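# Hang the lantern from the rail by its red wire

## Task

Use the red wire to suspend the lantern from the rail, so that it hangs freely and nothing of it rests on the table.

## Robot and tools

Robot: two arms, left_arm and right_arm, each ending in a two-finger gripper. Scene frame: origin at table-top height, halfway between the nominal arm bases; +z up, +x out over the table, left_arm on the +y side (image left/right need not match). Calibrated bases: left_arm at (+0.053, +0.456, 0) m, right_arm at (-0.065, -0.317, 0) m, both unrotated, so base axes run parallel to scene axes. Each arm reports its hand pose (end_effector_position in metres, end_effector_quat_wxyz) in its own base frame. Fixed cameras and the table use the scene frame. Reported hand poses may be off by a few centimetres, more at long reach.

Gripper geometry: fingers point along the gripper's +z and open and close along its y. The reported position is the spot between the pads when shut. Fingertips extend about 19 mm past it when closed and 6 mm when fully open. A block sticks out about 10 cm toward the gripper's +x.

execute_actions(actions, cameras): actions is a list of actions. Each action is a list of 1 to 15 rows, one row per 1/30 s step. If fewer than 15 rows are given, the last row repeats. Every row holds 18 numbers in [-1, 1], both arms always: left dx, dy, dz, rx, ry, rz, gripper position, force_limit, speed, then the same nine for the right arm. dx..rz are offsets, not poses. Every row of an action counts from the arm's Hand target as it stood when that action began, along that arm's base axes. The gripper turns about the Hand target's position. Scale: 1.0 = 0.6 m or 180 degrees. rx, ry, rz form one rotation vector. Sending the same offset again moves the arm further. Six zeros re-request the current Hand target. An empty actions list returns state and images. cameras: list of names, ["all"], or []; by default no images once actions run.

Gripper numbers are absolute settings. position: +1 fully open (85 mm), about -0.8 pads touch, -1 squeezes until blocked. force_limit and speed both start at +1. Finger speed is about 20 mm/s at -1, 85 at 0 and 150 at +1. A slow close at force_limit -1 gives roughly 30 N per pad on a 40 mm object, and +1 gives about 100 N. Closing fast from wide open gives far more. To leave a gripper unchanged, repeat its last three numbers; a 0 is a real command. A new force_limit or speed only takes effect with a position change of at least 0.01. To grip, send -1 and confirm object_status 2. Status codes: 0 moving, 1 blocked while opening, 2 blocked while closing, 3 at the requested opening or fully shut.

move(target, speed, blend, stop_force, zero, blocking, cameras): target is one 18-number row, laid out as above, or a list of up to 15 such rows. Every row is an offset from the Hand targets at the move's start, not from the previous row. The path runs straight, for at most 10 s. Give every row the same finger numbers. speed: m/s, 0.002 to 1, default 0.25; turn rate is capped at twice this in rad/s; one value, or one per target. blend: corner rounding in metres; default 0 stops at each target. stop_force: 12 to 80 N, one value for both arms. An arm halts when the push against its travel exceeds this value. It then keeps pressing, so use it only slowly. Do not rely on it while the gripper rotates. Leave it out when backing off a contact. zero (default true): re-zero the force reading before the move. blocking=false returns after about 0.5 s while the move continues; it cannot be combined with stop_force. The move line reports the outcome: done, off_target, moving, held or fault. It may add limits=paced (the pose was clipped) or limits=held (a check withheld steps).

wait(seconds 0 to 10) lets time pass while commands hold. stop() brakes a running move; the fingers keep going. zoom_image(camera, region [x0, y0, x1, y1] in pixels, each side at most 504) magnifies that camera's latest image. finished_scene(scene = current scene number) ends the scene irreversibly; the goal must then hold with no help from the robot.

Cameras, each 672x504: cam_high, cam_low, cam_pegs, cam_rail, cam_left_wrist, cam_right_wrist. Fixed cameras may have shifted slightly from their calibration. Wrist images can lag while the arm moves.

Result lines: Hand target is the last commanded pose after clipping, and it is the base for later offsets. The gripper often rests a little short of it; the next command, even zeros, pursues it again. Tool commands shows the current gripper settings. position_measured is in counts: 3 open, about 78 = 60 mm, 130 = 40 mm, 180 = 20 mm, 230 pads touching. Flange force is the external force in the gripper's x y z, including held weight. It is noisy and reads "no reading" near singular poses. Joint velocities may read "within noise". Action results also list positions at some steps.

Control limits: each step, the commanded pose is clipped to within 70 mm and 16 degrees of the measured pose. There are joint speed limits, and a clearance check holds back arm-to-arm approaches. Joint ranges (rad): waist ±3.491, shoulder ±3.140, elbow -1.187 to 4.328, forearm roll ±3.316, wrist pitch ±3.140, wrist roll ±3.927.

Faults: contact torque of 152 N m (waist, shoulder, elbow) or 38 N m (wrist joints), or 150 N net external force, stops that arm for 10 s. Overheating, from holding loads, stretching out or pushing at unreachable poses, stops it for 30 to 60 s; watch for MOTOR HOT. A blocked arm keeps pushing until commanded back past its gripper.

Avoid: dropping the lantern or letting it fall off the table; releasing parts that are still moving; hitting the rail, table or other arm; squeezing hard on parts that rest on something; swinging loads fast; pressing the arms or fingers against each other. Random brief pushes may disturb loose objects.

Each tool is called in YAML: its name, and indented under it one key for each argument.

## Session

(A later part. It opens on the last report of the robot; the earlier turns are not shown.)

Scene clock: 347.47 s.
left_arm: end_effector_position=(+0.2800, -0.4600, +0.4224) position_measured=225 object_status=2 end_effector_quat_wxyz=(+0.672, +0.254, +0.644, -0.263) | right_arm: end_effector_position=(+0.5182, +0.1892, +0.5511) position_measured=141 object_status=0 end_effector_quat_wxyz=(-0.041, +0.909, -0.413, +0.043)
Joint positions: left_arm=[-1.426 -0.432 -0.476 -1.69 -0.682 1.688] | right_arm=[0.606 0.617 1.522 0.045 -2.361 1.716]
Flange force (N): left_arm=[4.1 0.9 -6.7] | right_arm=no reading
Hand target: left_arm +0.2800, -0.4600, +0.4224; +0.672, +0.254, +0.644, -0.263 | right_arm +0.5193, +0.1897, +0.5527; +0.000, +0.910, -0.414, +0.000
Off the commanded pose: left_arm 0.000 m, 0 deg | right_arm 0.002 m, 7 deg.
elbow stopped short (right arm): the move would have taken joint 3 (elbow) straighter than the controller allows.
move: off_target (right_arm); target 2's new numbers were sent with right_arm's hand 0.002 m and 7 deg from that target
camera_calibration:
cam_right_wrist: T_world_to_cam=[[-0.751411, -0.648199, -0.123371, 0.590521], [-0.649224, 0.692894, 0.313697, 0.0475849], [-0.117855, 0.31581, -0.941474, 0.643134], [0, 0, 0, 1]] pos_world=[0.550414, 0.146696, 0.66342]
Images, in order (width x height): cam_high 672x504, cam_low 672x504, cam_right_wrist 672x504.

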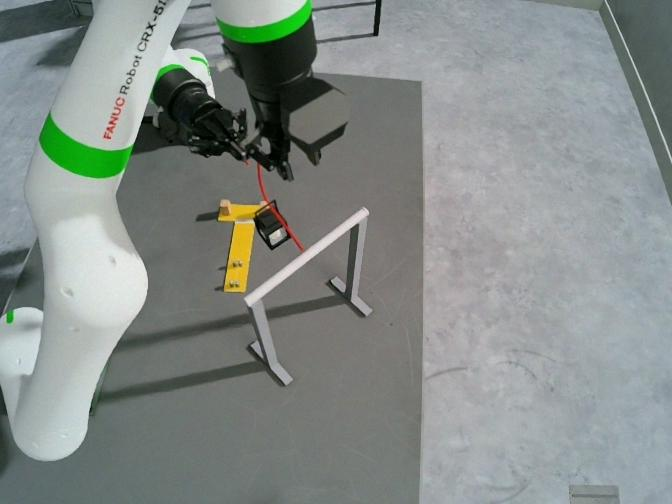

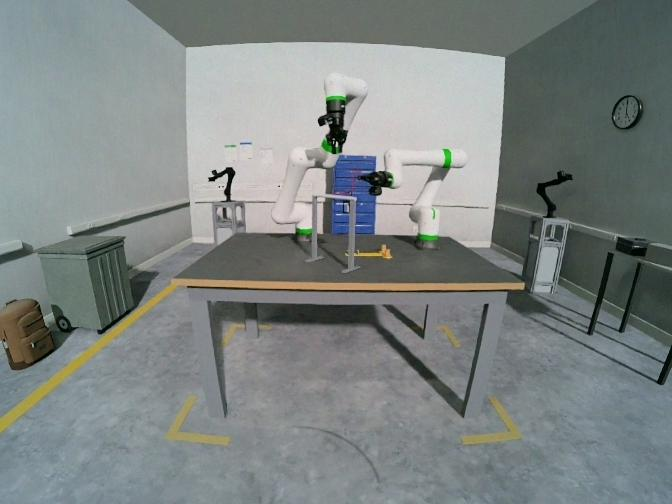

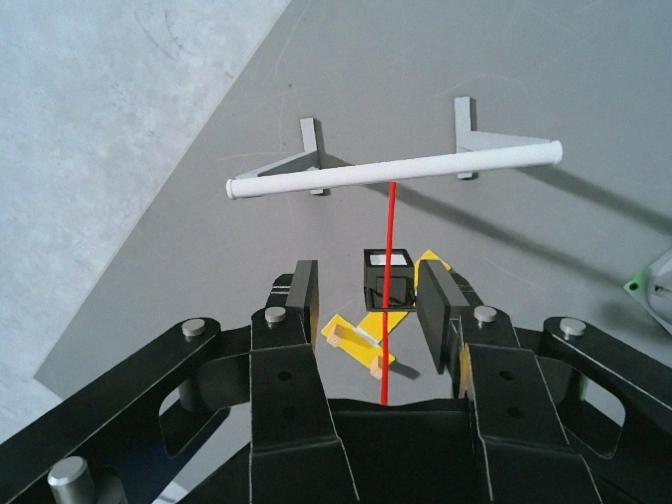

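move:
  target: [-0.0611,0.0567,0.07,0,0,0,-1,0.1,-1,0,0,-0.01,0,0,0,-0.1,-0.2,-1]
  speed: 0.08
  cameras: ["cam_high","cam_low","cam_right_wrist","cam_rail"]

zoom_image:
  camera: "cam_low"
  region: [320, 120, 430, 230]

zoom_image:
  camera: "cam_rail"
  region: [220, 0, 440, 150]

Scene clock: 351.60 s.
left_arm: end_effector_position=(+0.2433, -0.4260, +0.4644) position_measured=225 object_status=2 end_effector_quat_wxyz=(+0.672, +0.254, +0.644, -0.263) | right_arm: end_effector_position=(+0.5182, +0.1892, +0.5451) position_measured=141 object_status=3 end_effector_quat_wxyz=(-0.033, +0.909, -0.413, +0.035)
Joint positions: left_arm=[-1.446 -0.594 -0.465 -1.481 -0.699 1.416] | right_arm=[0.603 0.627 1.525 0.037 -2.375 1.714]
Flange force (N): no reading
Hand target: left_arm +0.2433, -0.4260, +0.4644; +0.672, +0.254, +0.644, -0.263 | right_arm +0.5193, +0.1897, +0.5467; +0.000, +0.910, -0.414, +0.000
Off the commanded pose: left_arm 0.000 m, 0 deg | right_arm 0.002 m, 6 deg.
elbow stopped short (right arm): the move would have taken joint 3 (elbow) straighter than the controller allows.
move: off_target (right_arm)
camera_calibration:
cam_right_wrist: T_world_to_cam=[[-0.753746, -0.648997, -0.103296, 0.580255], [-0.642645, 0.695067, 0.322319, 0.0408591], [-0.137386, 0.309329, -0.940979, 0.648557], [0, 0, 0, 1]] pos_world=[0.552725, 0.147566, 0.657047]
Images, in order (width x height): cam_high 672x504, cam_low 672x504, cam_rail 672x504, cam_right_wrist 672x504.

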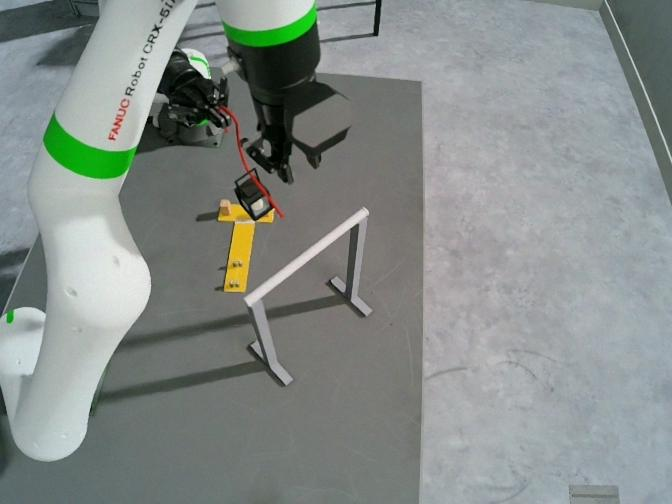

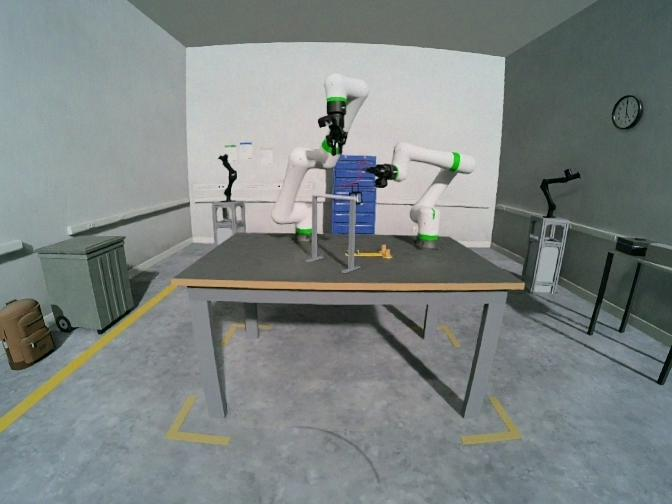

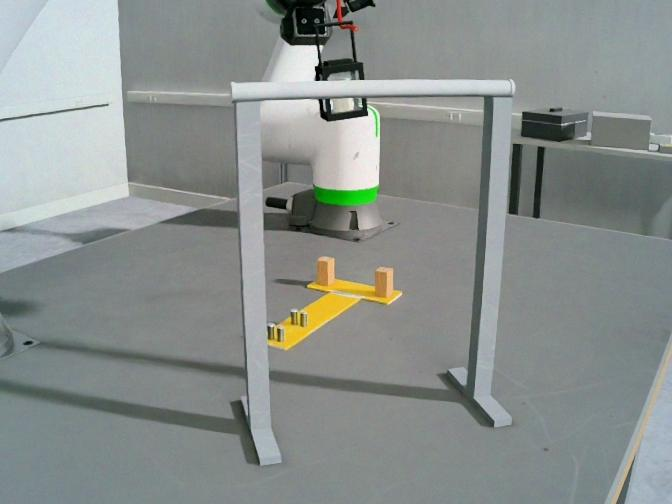

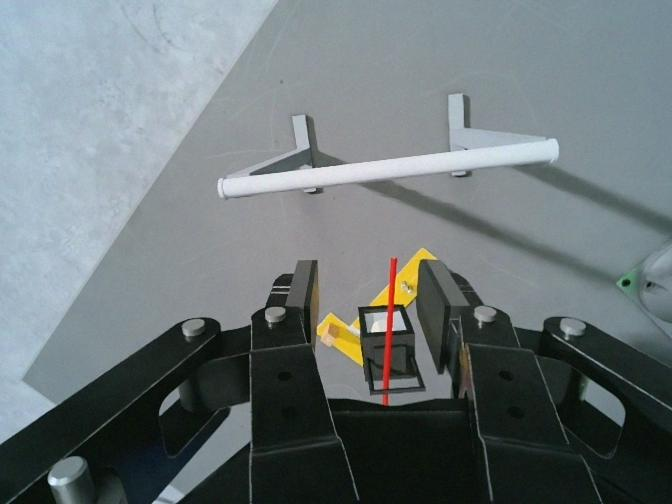

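Scaled by 4.582 from the camera's 672x504 image, which has a finer 960x720 frame.

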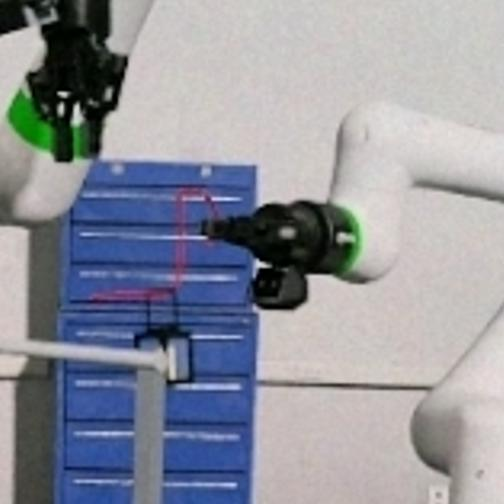

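Scaled by 2.291 from the camera's 672x504 image, which has a finer 960x720 frame.

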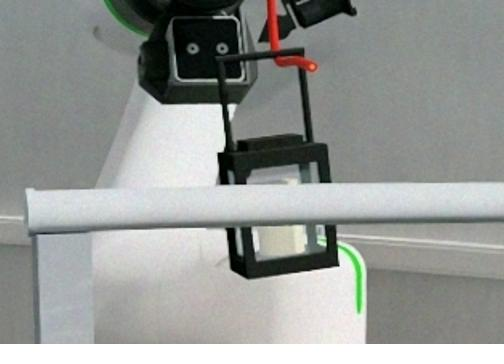

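move:
  target: [0,0,0,0,0,0,-1,0.1,-1,-0.0955,0.0655,-0.08,0,0,0,-0.1,-0.2,-1]
  speed: 0.15
  cameras: ["cam_right_wrist"]

move:
  target: [0,0,0,0,0,0,-1,0.1,-1,0,0,-0.09,0,0,0,-0.1,-0.2,-1]
  speed: 0.08
  cameras: ["cam_right_wrist","cam_rail"]

Scene clock: 354.93 s.
left_arm: end_effector_position=(+0.2433, -0.4260, +0.4644) position_measured=225 object_status=2 end_effector_quat_wxyz=(+0.672, +0.254, +0.644, -0.263) | right_arm: end_effector_position=(+0.4620, +0.2290, +0.4987) position_measured=141 object_status=3 end_effector_quat_wxyz=(+0.000, +0.910, -0.414, +0.000)
Joint positions: left_arm=[-1.446 -0.594 -0.465 -1.48 -0.699 1.416] | right_arm=[0.715 0.358 0.956 -0.001 -2.169 1.574]
Flange force (N): no reading
Hand target: left_arm +0.2433, -0.4260, +0.4644; +0.672, +0.254, +0.644, -0.263 | right_arm +0.4620, +0.2290, +0.4987; +0.000, +0.910, -0.414, +0.000
Off the commanded pose: left_arm 0.000 m, 0 deg | right_arm 0.000 m, 0 deg.
move: done
camera_calibration:
cam_right_wrist: T_world_to_cam=[[-0.759109, -0.650819, -0.0136894, 0.517134], [-0.611516, 0.705741, 0.357741, -0.0423384], [-0.223164, 0.279936, -0.933721, 0.627665], [0, 0, 0, 1]] pos_world=[0.506742, 0.190735, 0.608289]
Images, in order (width x height): cam_right_wrist 672x504.

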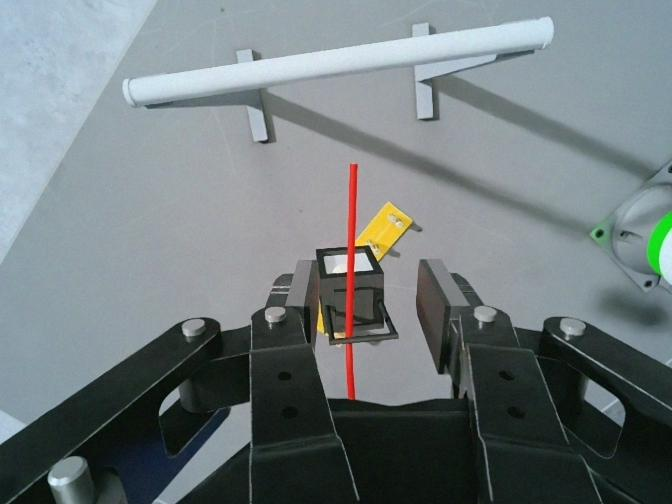

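Scene clock: 356.13 s.
left_arm: end_effector_position=(+0.2433, -0.4260, +0.4644) position_measured=225 object_status=2 end_effector_quat_wxyz=(+0.672, +0.254, +0.644, -0.263) | right_arm: end_effector_position=(+0.4620, +0.2290, +0.4447) position_measured=141 object_status=3 end_effector_quat_wxyz=(+0.000, +0.910, -0.414, +0.000)
Joint positions: left_arm=[-1.446 -0.594 -0.465 -1.48 -0.699 1.416] | right_arm=[0.715 0.263 0.686 -0.001 -1.993 1.574]
Flange force (N): left_arm=no reading | right_arm=[-0.9 -12.6 -10.6]
Hand target: left_arm +0.2433, -0.4260, +0.4644; +0.672, +0.254, +0.644, -0.263 | right_arm +0.4620, +0.2290, +0.4447; +0.000, +0.910, -0.414, +0.000
Off the commanded pose: left_arm 0.000 m, 0 deg | right_arm 0.000 m, 0 deg.
move: done
camera_calibration:
cam_right_wrist: T_world_to_cam=[[-0.759063, -0.650873, -0.0137158, 0.516396], [-0.611573, 0.705691, 0.35774, -0.0229811], [-0.223164, 0.279935, -0.933721, 0.577244], [0, 0, 0, 1]] pos_world=[0.506742, 0.190735, 0.554289]
Images, in order (width x height): cam_rail 672x504, cam_right_wrist 672x504.

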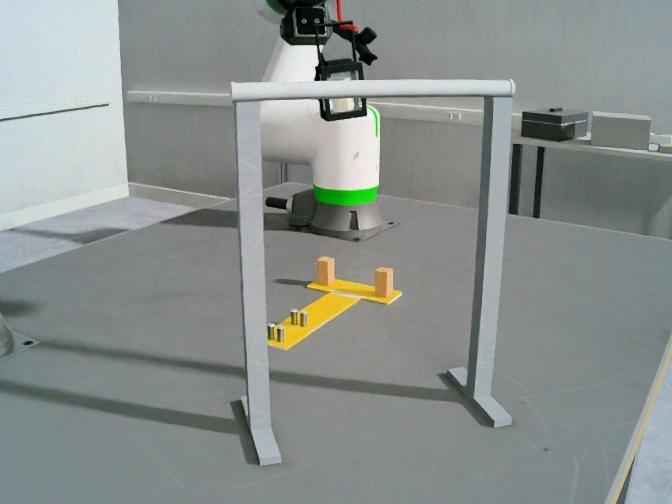

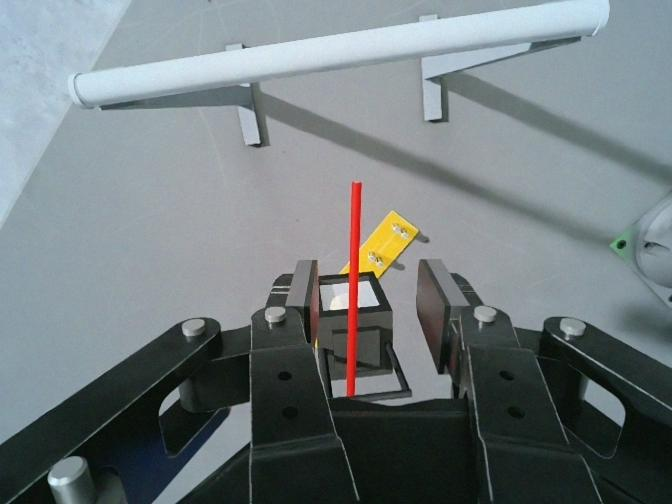

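move:
  target:
    - [0,0,0,0,0,0,-1,0.1,-1,0.0057,0.005,-0.07,0,0,0,-0.1,-0.1,-1]
    - [0,0,0,0,0,0,-1,0.1,-1,0.0057,0.005,-0.07,0,0,0,-1,0.2,-1]
  speed: 0.06
  cameras: ["cam_right_wrist","cam_rail"]

Scene clock: 359.93 s.
left_arm: end_effector_position=(+0.2433, -0.4260, +0.4644) position_measured=225 object_status=2 end_effector_quat_wxyz=(+0.672, +0.254, +0.644, -0.263) | right_arm: end_effector_position=(+0.4654, +0.2320, +0.4027) position_measured=226 object_status=0 end_effector_quat_wxyz=(+0.000, +0.910, -0.414, +0.000)
Joint positions: left_arm=[-1.446 -0.594 -0.465 -1.48 -0.699 1.416] | right_arm=[0.715 0.231 0.541 -0.001 -1.88 1.574]
Flange force (N): left_arm=no reading | right_arm=[-0.7 -13.0 -9.6]
Hand target: left_arm +0.2433, -0.4260, +0.4644; +0.672, +0.254, +0.644, -0.263 | right_arm +0.4654, +0.2320, +0.4027; +0.000, +0.910, -0.414, +0.000
Off the commanded pose: left_arm 0.000 m, 0 deg | right_arm 0.000 m, 0 deg.
move: done
camera_calibration:
cam_right_wrist: T_world_to_cam=[[-0.759079, -0.650853, -0.013787, 0.520394], [-0.611588, 0.705708, 0.357683, -0.00796006], [-0.223069, 0.279941, -0.933741, 0.537908], [0, 0, 0, 1]] pos_world=[0.510143, 0.193735, 0.512288]
Images, in order (width x height): cam_rail 672x504, cam_right_wrist 672x504.

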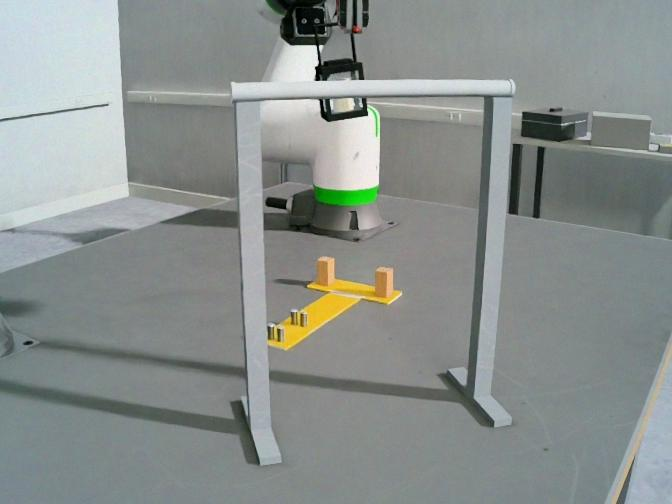

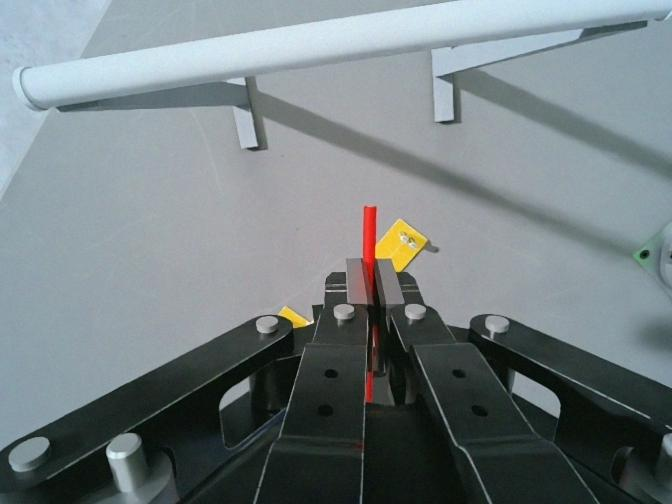

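move:
  target:
    - [0,0,0,0,0,0,-1,0.1,-1,-0.0147,0.0136,0.06,-0.045,-0.049,0,-1,0.2,-1]
    - [0,0,0,0,0,0,-1,0.1,-1,-0.044,0.0408,0.11,-0.083,-0.09,0,-1,0.2,-1]
  blend: [0.01,0]
  speed: 0.04
  cameras: ["cam_high","cam_rail","cam_low"]

zoom_image:
  camera: "cam_low"
  region: [320, 120, 430, 230]

zoom_image:
  camera: "cam_high"
  region: [180, 80, 320, 240]

Scene clock: 365.73 s.
left_arm: end_effector_position=(+0.2433, -0.4260, +0.4644) position_measured=225 object_status=2 end_effector_quat_wxyz=(+0.672, +0.254, +0.644, -0.263) | right_arm: end_effector_position=(+0.4391, +0.2564, +0.4687) position_measured=226 object_status=2 end_effector_quat_wxyz=(+0.060, +0.894, -0.406, +0.181)
Joint positions: left_arm=[-1.446 -0.594 -0.465 -1.48 -0.699 1.416] | right_arm=[1.009 0.181 0.468 0.4 -1.904 1.404]
Flange force (N): left_arm=no reading | right_arm=[2.7 -11.0 -4.0]
Hand target: left_arm +0.2433, -0.4260, +0.4644; +0.672, +0.254, +0.644, -0.263 | right_arm +0.4390, +0.2564, +0.4687; +0.060, +0.894, -0.406, +0.181
Off the commanded pose: left_arm 0.000 m, 0 deg | right_arm 0.000 m, 0 deg.
move: done
Images, in order (width x height): cam_high 672x504, cam_low 672x504, cam_rail 672x504.

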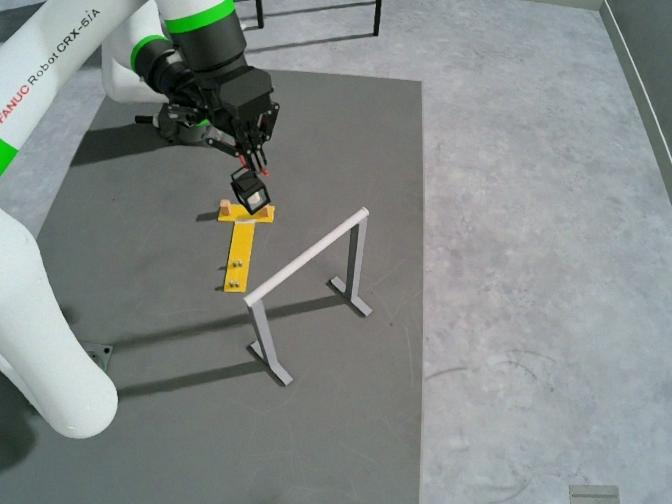

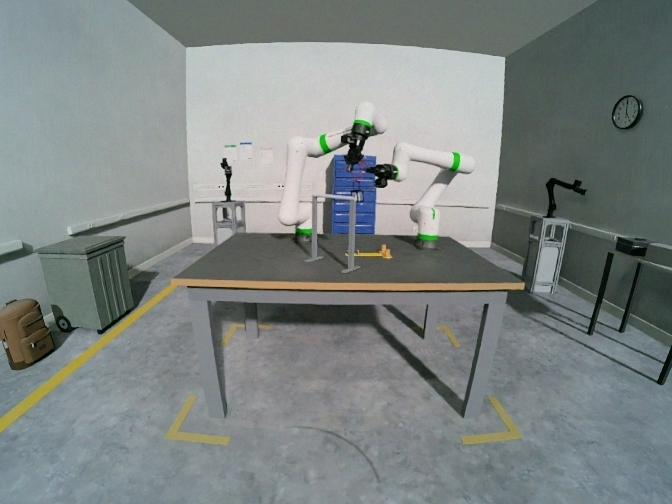

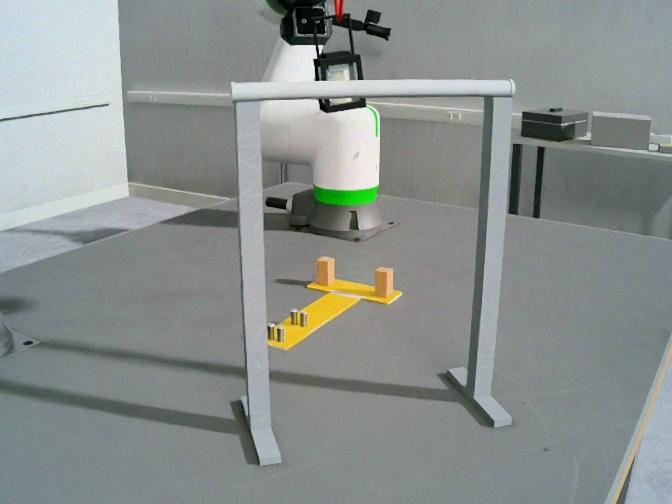

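Scaled by 4.582 from the camera's 672x504 image, which has a finer 960x720 frame.

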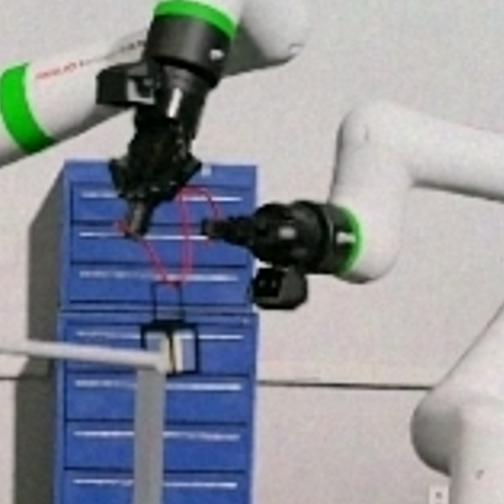

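Scaled by 3.150 from the camera's 672x504 image, which has a finer 960x720 frame.

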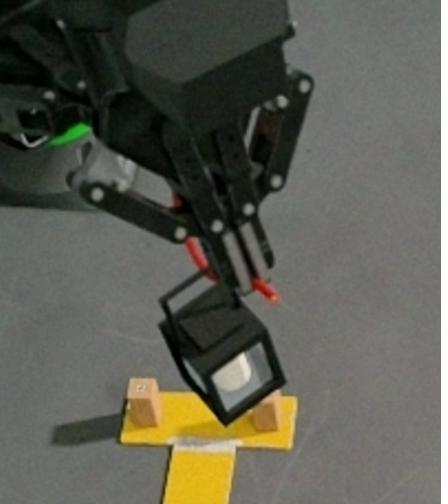

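move:
  target:
    - [0,0,0,0,0,0,-1,0.1,-1,0.006,-0.0056,-0.008,0,0,0,-1,0.2,-1]
    - [0,0,0,0,0,0,-1,0.1,-1,0.006,-0.0056,-0.008,0,0,0,-0.3,0.2,-1]
    - [0,0,0,0,0,0,-1,0.1,-1,0.12,-0.112,0.1,0.083,0.09,0,-0.3,0.2,-1]
  speed: [0.04,0.04,0.1]
  cameras: ["cam_high","cam_rail","cam_low"]

zoom_image:
  camera: "cam_low"
  region: [320, 120, 430, 230]

zoom_image:
  camera: "cam_high"
  region: [180, 80, 320, 240]

Scene clock: 371.57 s.
left_arm: end_effector_position=(+0.2433, -0.4260, +0.4644) position_measured=225 object_status=2 end_effector_quat_wxyz=(+0.672, +0.254, +0.644, -0.263) | right_arm: end_effector_position=(+0.5104, +0.1889, +0.5278) position_measured=167 object_status=3 end_effector_quat_wxyz=(-0.003, +0.910, -0.414, +0.003)
Joint positions: left_arm=[-1.446 -0.594 -0.465 -1.48 -0.699 1.416] | right_arm=[0.597 0.658 1.534 0.003 -2.438 1.694]
Flange force (N): no reading
Hand target: left_arm +0.2433, -0.4260, +0.4644; +0.672, +0.254, +0.644, -0.263 | right_arm +0.5110, +0.1892, +0.5287; +0.000, +0.910, -0.414, +0.000
Off the commanded pose: left_arm 0.000 m, 0 deg | right_arm 0.001 m, 1 deg.
elbow stopped short (right arm): the move would have taken joint 3 (elbow) straighter than the controller allows.
move: done
Images, in order (width x height): cam_high 672x504, cam_low 672x504, cam_rail 672x504.

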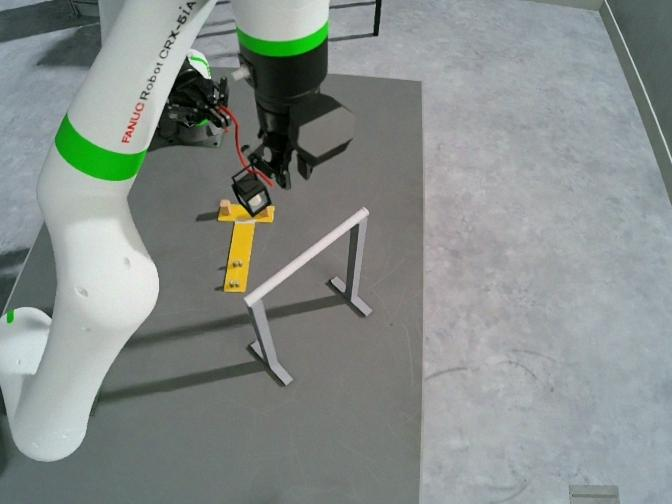

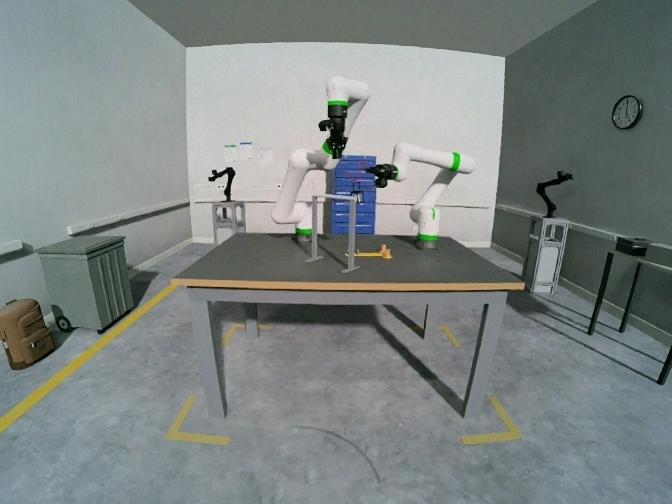

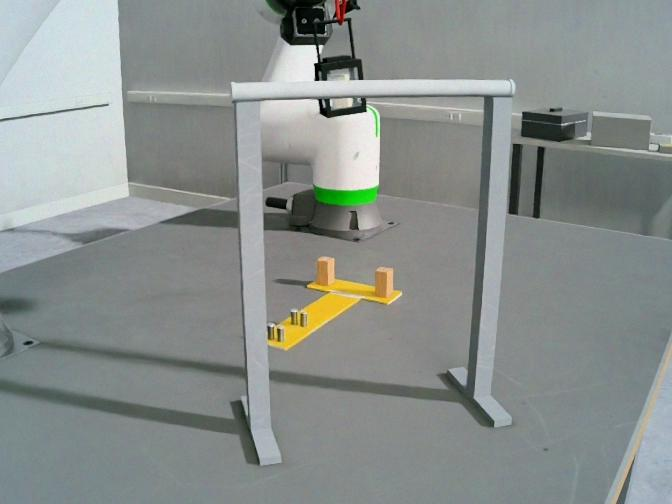

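Scaled by 4.582 from the camera's 672x504 image, which has a finer 960x720 frame.

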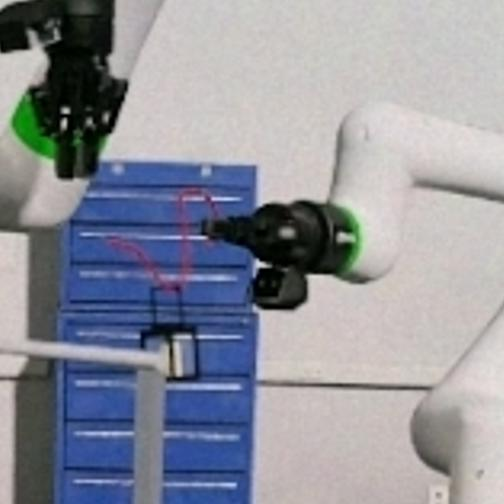

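Scaled by 3.150 from the camera's 672x504 image, which has a finer 960x720 frame.

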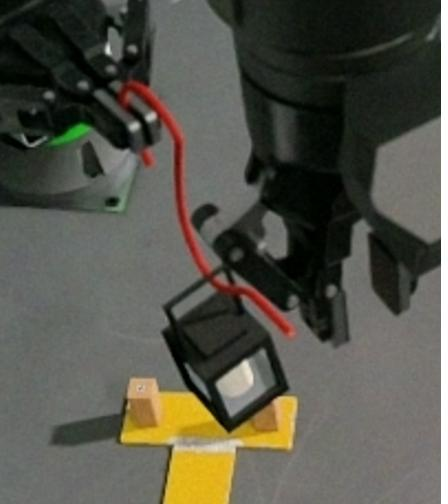

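move:
  target:
    - [0,0,0,0,0,0,-1,0.1,-1,-0.2,-0.15,-0.02,0,0,0,-0.3,0.2,-1]
    - [0,0,0,0,0,0,-1,0.1,-1,-0.44,-0.78,-0.15,0,0,0,-0.3,0.2,-1]
  blend: [0.05,0]
  speed: 0.25
  cameras: ["cam_low"]

zoom_image:
  camera: "cam_low"
  region: [320, 120, 430, 230]

move:
  target:
    - [0.363,0.2267,-0.03,0,0,0,-1,0.1,-1,0,0,0,0,0,0,-0.3,0.2,-1]
    - [0.43,0.14,-0.05,0,0,0,-1,0.1,-1,0,0,0,0,0,0,-0.3,0.2,-1]
    - [0.4753,-0.0133,-0.09,0,0,0,-1,0.1,-1,0,0,0,0,0,0,-0.3,0.2,-1]
  blend: [0.03,0.02,0]
  speed: [0.08,0.06,0.05]
  cameras: ["cam_low","cam_high","cam_rail","cam_pegs"]

zoom_image:
  camera: "cam_low"
  region: [310, 140, 420, 240]

zoom_image:
  camera: "cam_rail"
  region: [420, 0, 640, 180]

zoom_image:
  camera: "cam_high"
  region: [330, 100, 470, 260]

Scene clock: 377.43 s.
left_arm: end_effector_position=(+0.2433, -0.4260, +0.4644) position_measured=225 object_status=2 end_effector_quat_wxyz=(+0.672, +0.254, +0.644, -0.263) | right_arm: end_effector_position=(+0.2470, -0.2787, +0.4387) position_measured=167 object_status=3 end_effector_quat_wxyz=(+0.000, +0.910, -0.414, +0.000)
Joint positions: left_arm=[-1.446 -0.594 -0.465 -1.48 -0.699 1.416] | right_arm=[-0.489 -0.123 0.256 0 -1.95 2.778]
Flange force (N): left_arm=no reading | right_arm=[9.8 -6.7 -11.9]
Hand target: left_arm +0.2433, -0.4260, +0.4644; +0.672, +0.254, +0.644, -0.263 | right_arm +0.2470, -0.2788, +0.4387; +0.000, +0.910, -0.414, +0.000
Off the commanded pose: left_arm 0.000 m, 0 deg | right_arm 0.000 m, 0 deg.
move: done
Images, in order (width x height): cam_low 672x504.

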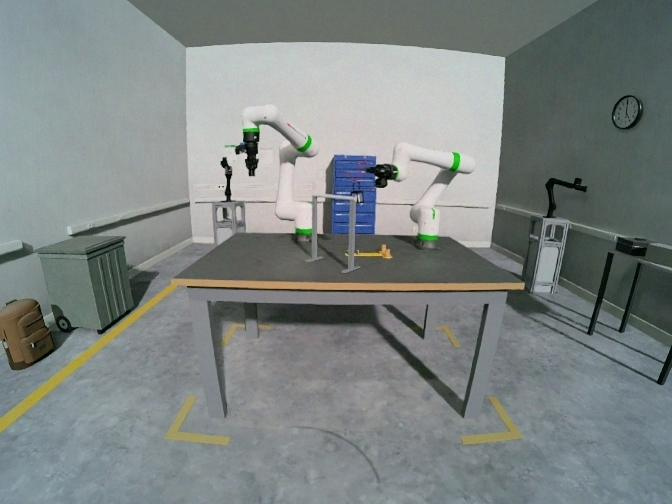

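Scaled by 4.582 from the camera's 672x504 image, which has a finer 960x720 frame.

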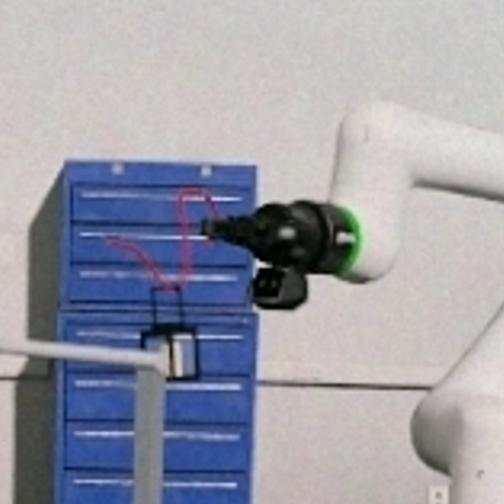

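Scene clock: 384.30 s.
left_arm: end_effector_position=(+0.5285, -0.4340, +0.4104) position_measured=225 object_status=2 end_effector_quat_wxyz=(+0.672, +0.255, +0.644, -0.263) | right_arm: end_effector_position=(+0.2470, -0.2788, +0.4387) position_measured=167 object_status=3 end_effector_quat_wxyz=(+0.000, +0.910, -0.414, +0.000)
Joint positions: left_arm=[-0.42 -0.078 -0.303 -0.911 0.422 0.878] | right_arm=[-0.489 -0.123 0.256 0 -1.951 2.778]
Flange force (N): left_arm=no reading | right_arm=[7.6 -4.0 -8.1]
Hand target: left_arm +0.5285, -0.4340, +0.4104; +0.672, +0.254, +0.644, -0.263 | right_arm +0.2470, -0.2788, +0.4387; +0.000, +0.910, -0.414, +0.000
Off the commanded pose: left_arm 0.000 m, 0 deg | right_arm 0.000 m, 0 deg.
move: done
Images, in order (width x height): cam_high 672x504, cam_low 672x504, cam_pegs 672x504, cam_rail 672x504.

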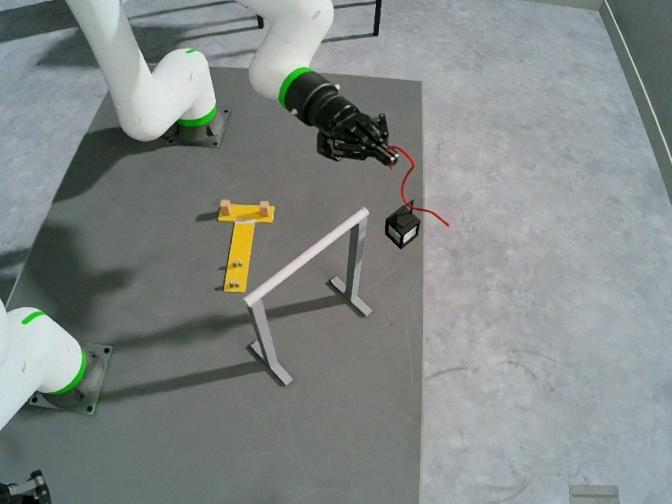

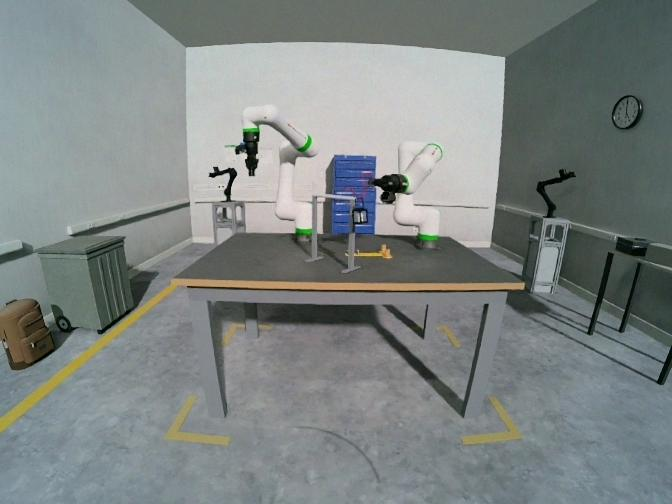

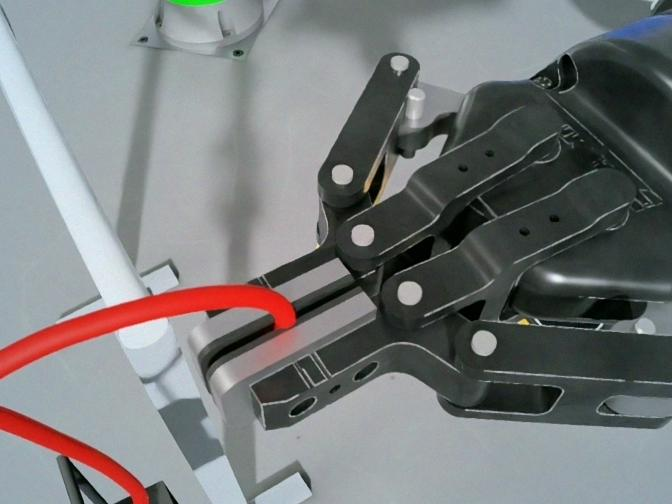

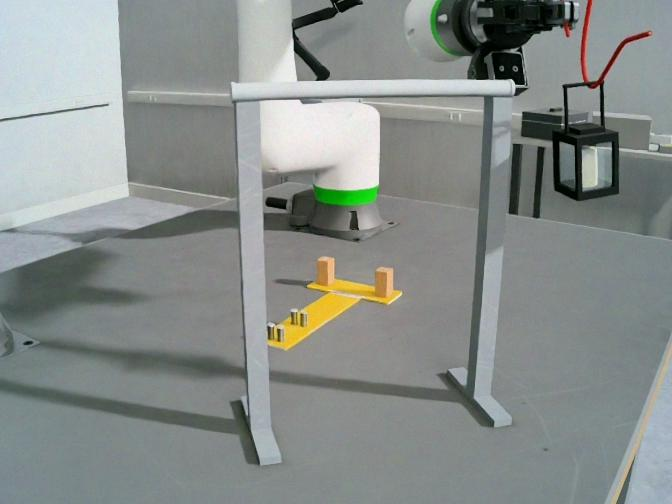

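Scaled by 4.582 from the camera's 672x504 image, which has a finer 960x720 frame.

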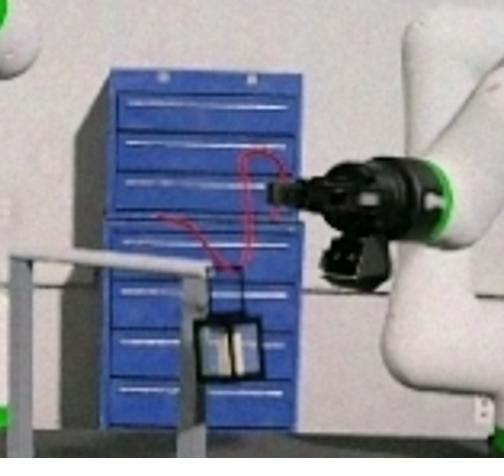

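Scaled by 2.291 from the camera's 672x504 image, which has a finer 960x720 frame.

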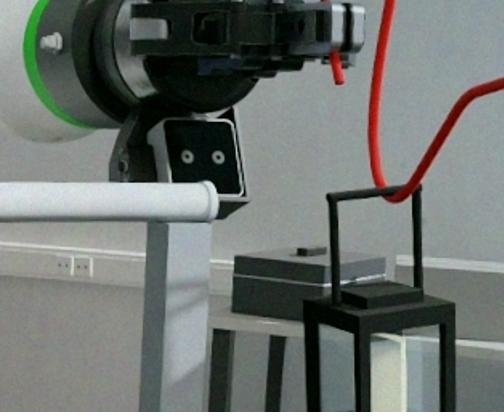

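Scaled by 3.150 from the camera's 672x504 image, which has a finer 960x720 frame.

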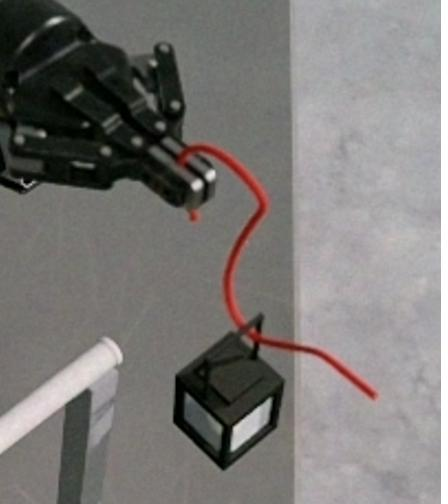

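move:
  target: [-0.17,-0.1833,0,0,0,0,-1,0.1,-1,0,0,0,0,0,0,-0.3,0.2,-1]
  speed: 0.05
  cameras: ["cam_low","cam_high","cam_rail","cam_pegs"]

zoom_image:
  camera: "cam_low"
  region: [310, 140, 420, 240]

zoom_image:
  camera: "cam_high"
  region: [280, 140, 440, 320]

Scene clock: 388.67 s.
left_arm: end_effector_position=(+0.4265, -0.5439, +0.4104) position_measured=225 object_status=2 end_effector_quat_wxyz=(+0.672, +0.255, +0.644, -0.263) | right_arm: end_effector_position=(+0.2470, -0.2788, +0.4387) position_measured=167 object_status=3 end_effector_quat_wxyz=(+0.000, +0.910, -0.414, +0.000)
Joint positions: left_arm=[-0.691 -0.046 -0.483 -0.127 0.481 0.112] | right_arm=[-0.489 -0.123 0.256 0 -1.951 2.778]
Flange force (N): left_arm=[1.2 -0.3 -7.5] | right_arm=[7.2 -4.9 -8.6]
Hand target: left_arm +0.4265, -0.5440, +0.4104; +0.672, +0.254, +0.644, -0.263 | right_arm +0.2470, -0.2788, +0.4387; +0.000, +0.910, -0.414, +0.000
Off the commanded pose: left_arm 0.000 m, 0 deg | right_arm 0.000 m, 0 deg.
move: done
Images, in order (width x height): cam_high 672x504, cam_low 672x504, cam_pegs 672x504, cam_rail 672x504.

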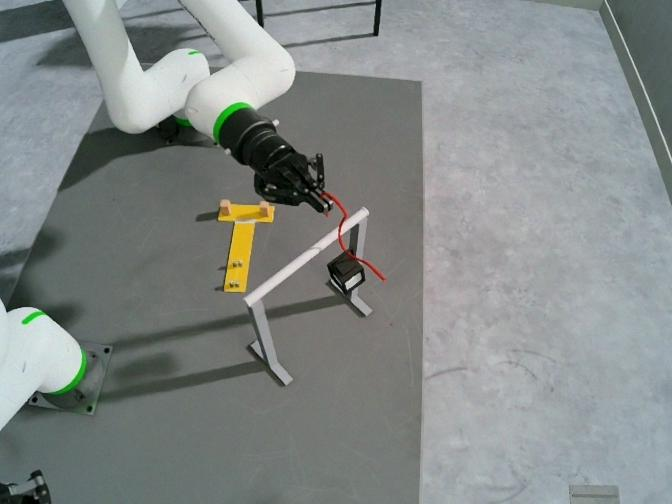

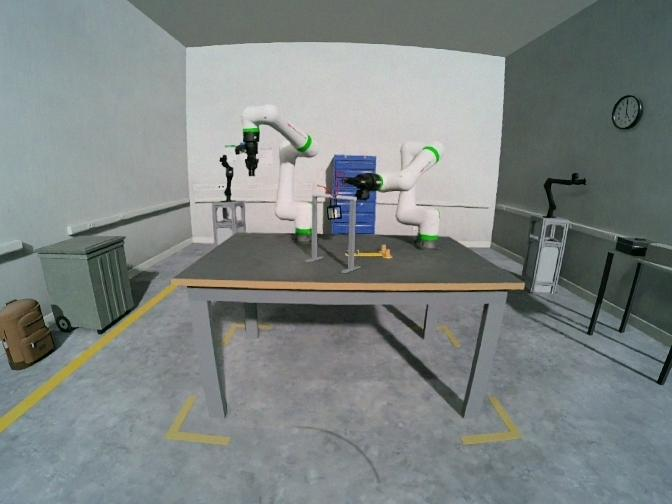

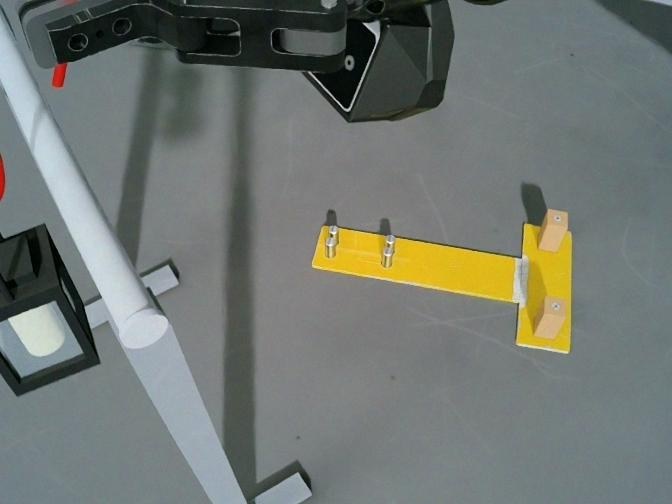

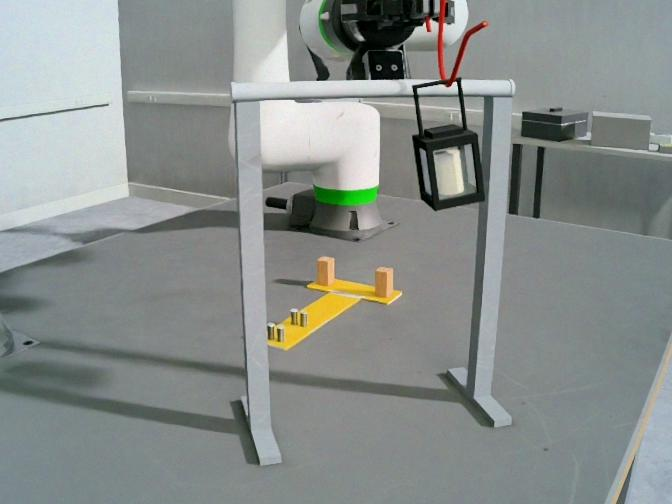

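Scaled by 4.582 from the camera's 672x504 image, which has a finer 960x720 frame.

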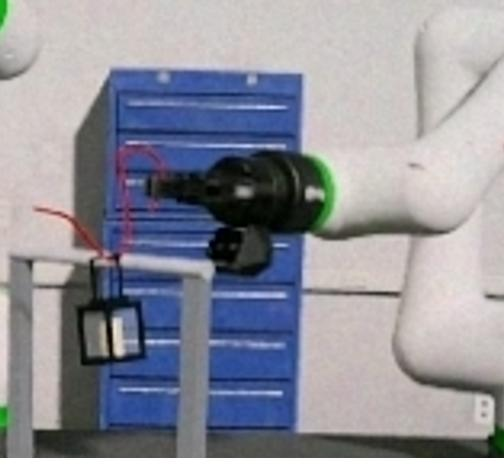

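Scaled by 2.800 from the camera's 672x504 image, which has a finer 960x720 frame.

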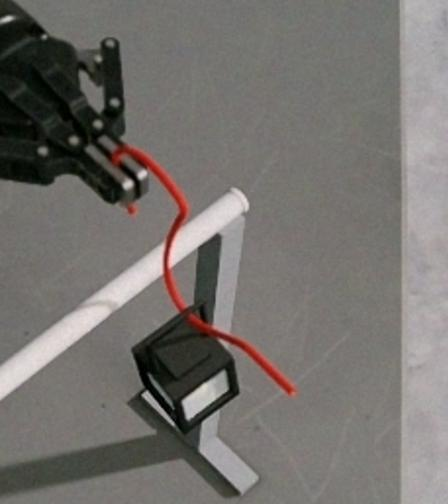

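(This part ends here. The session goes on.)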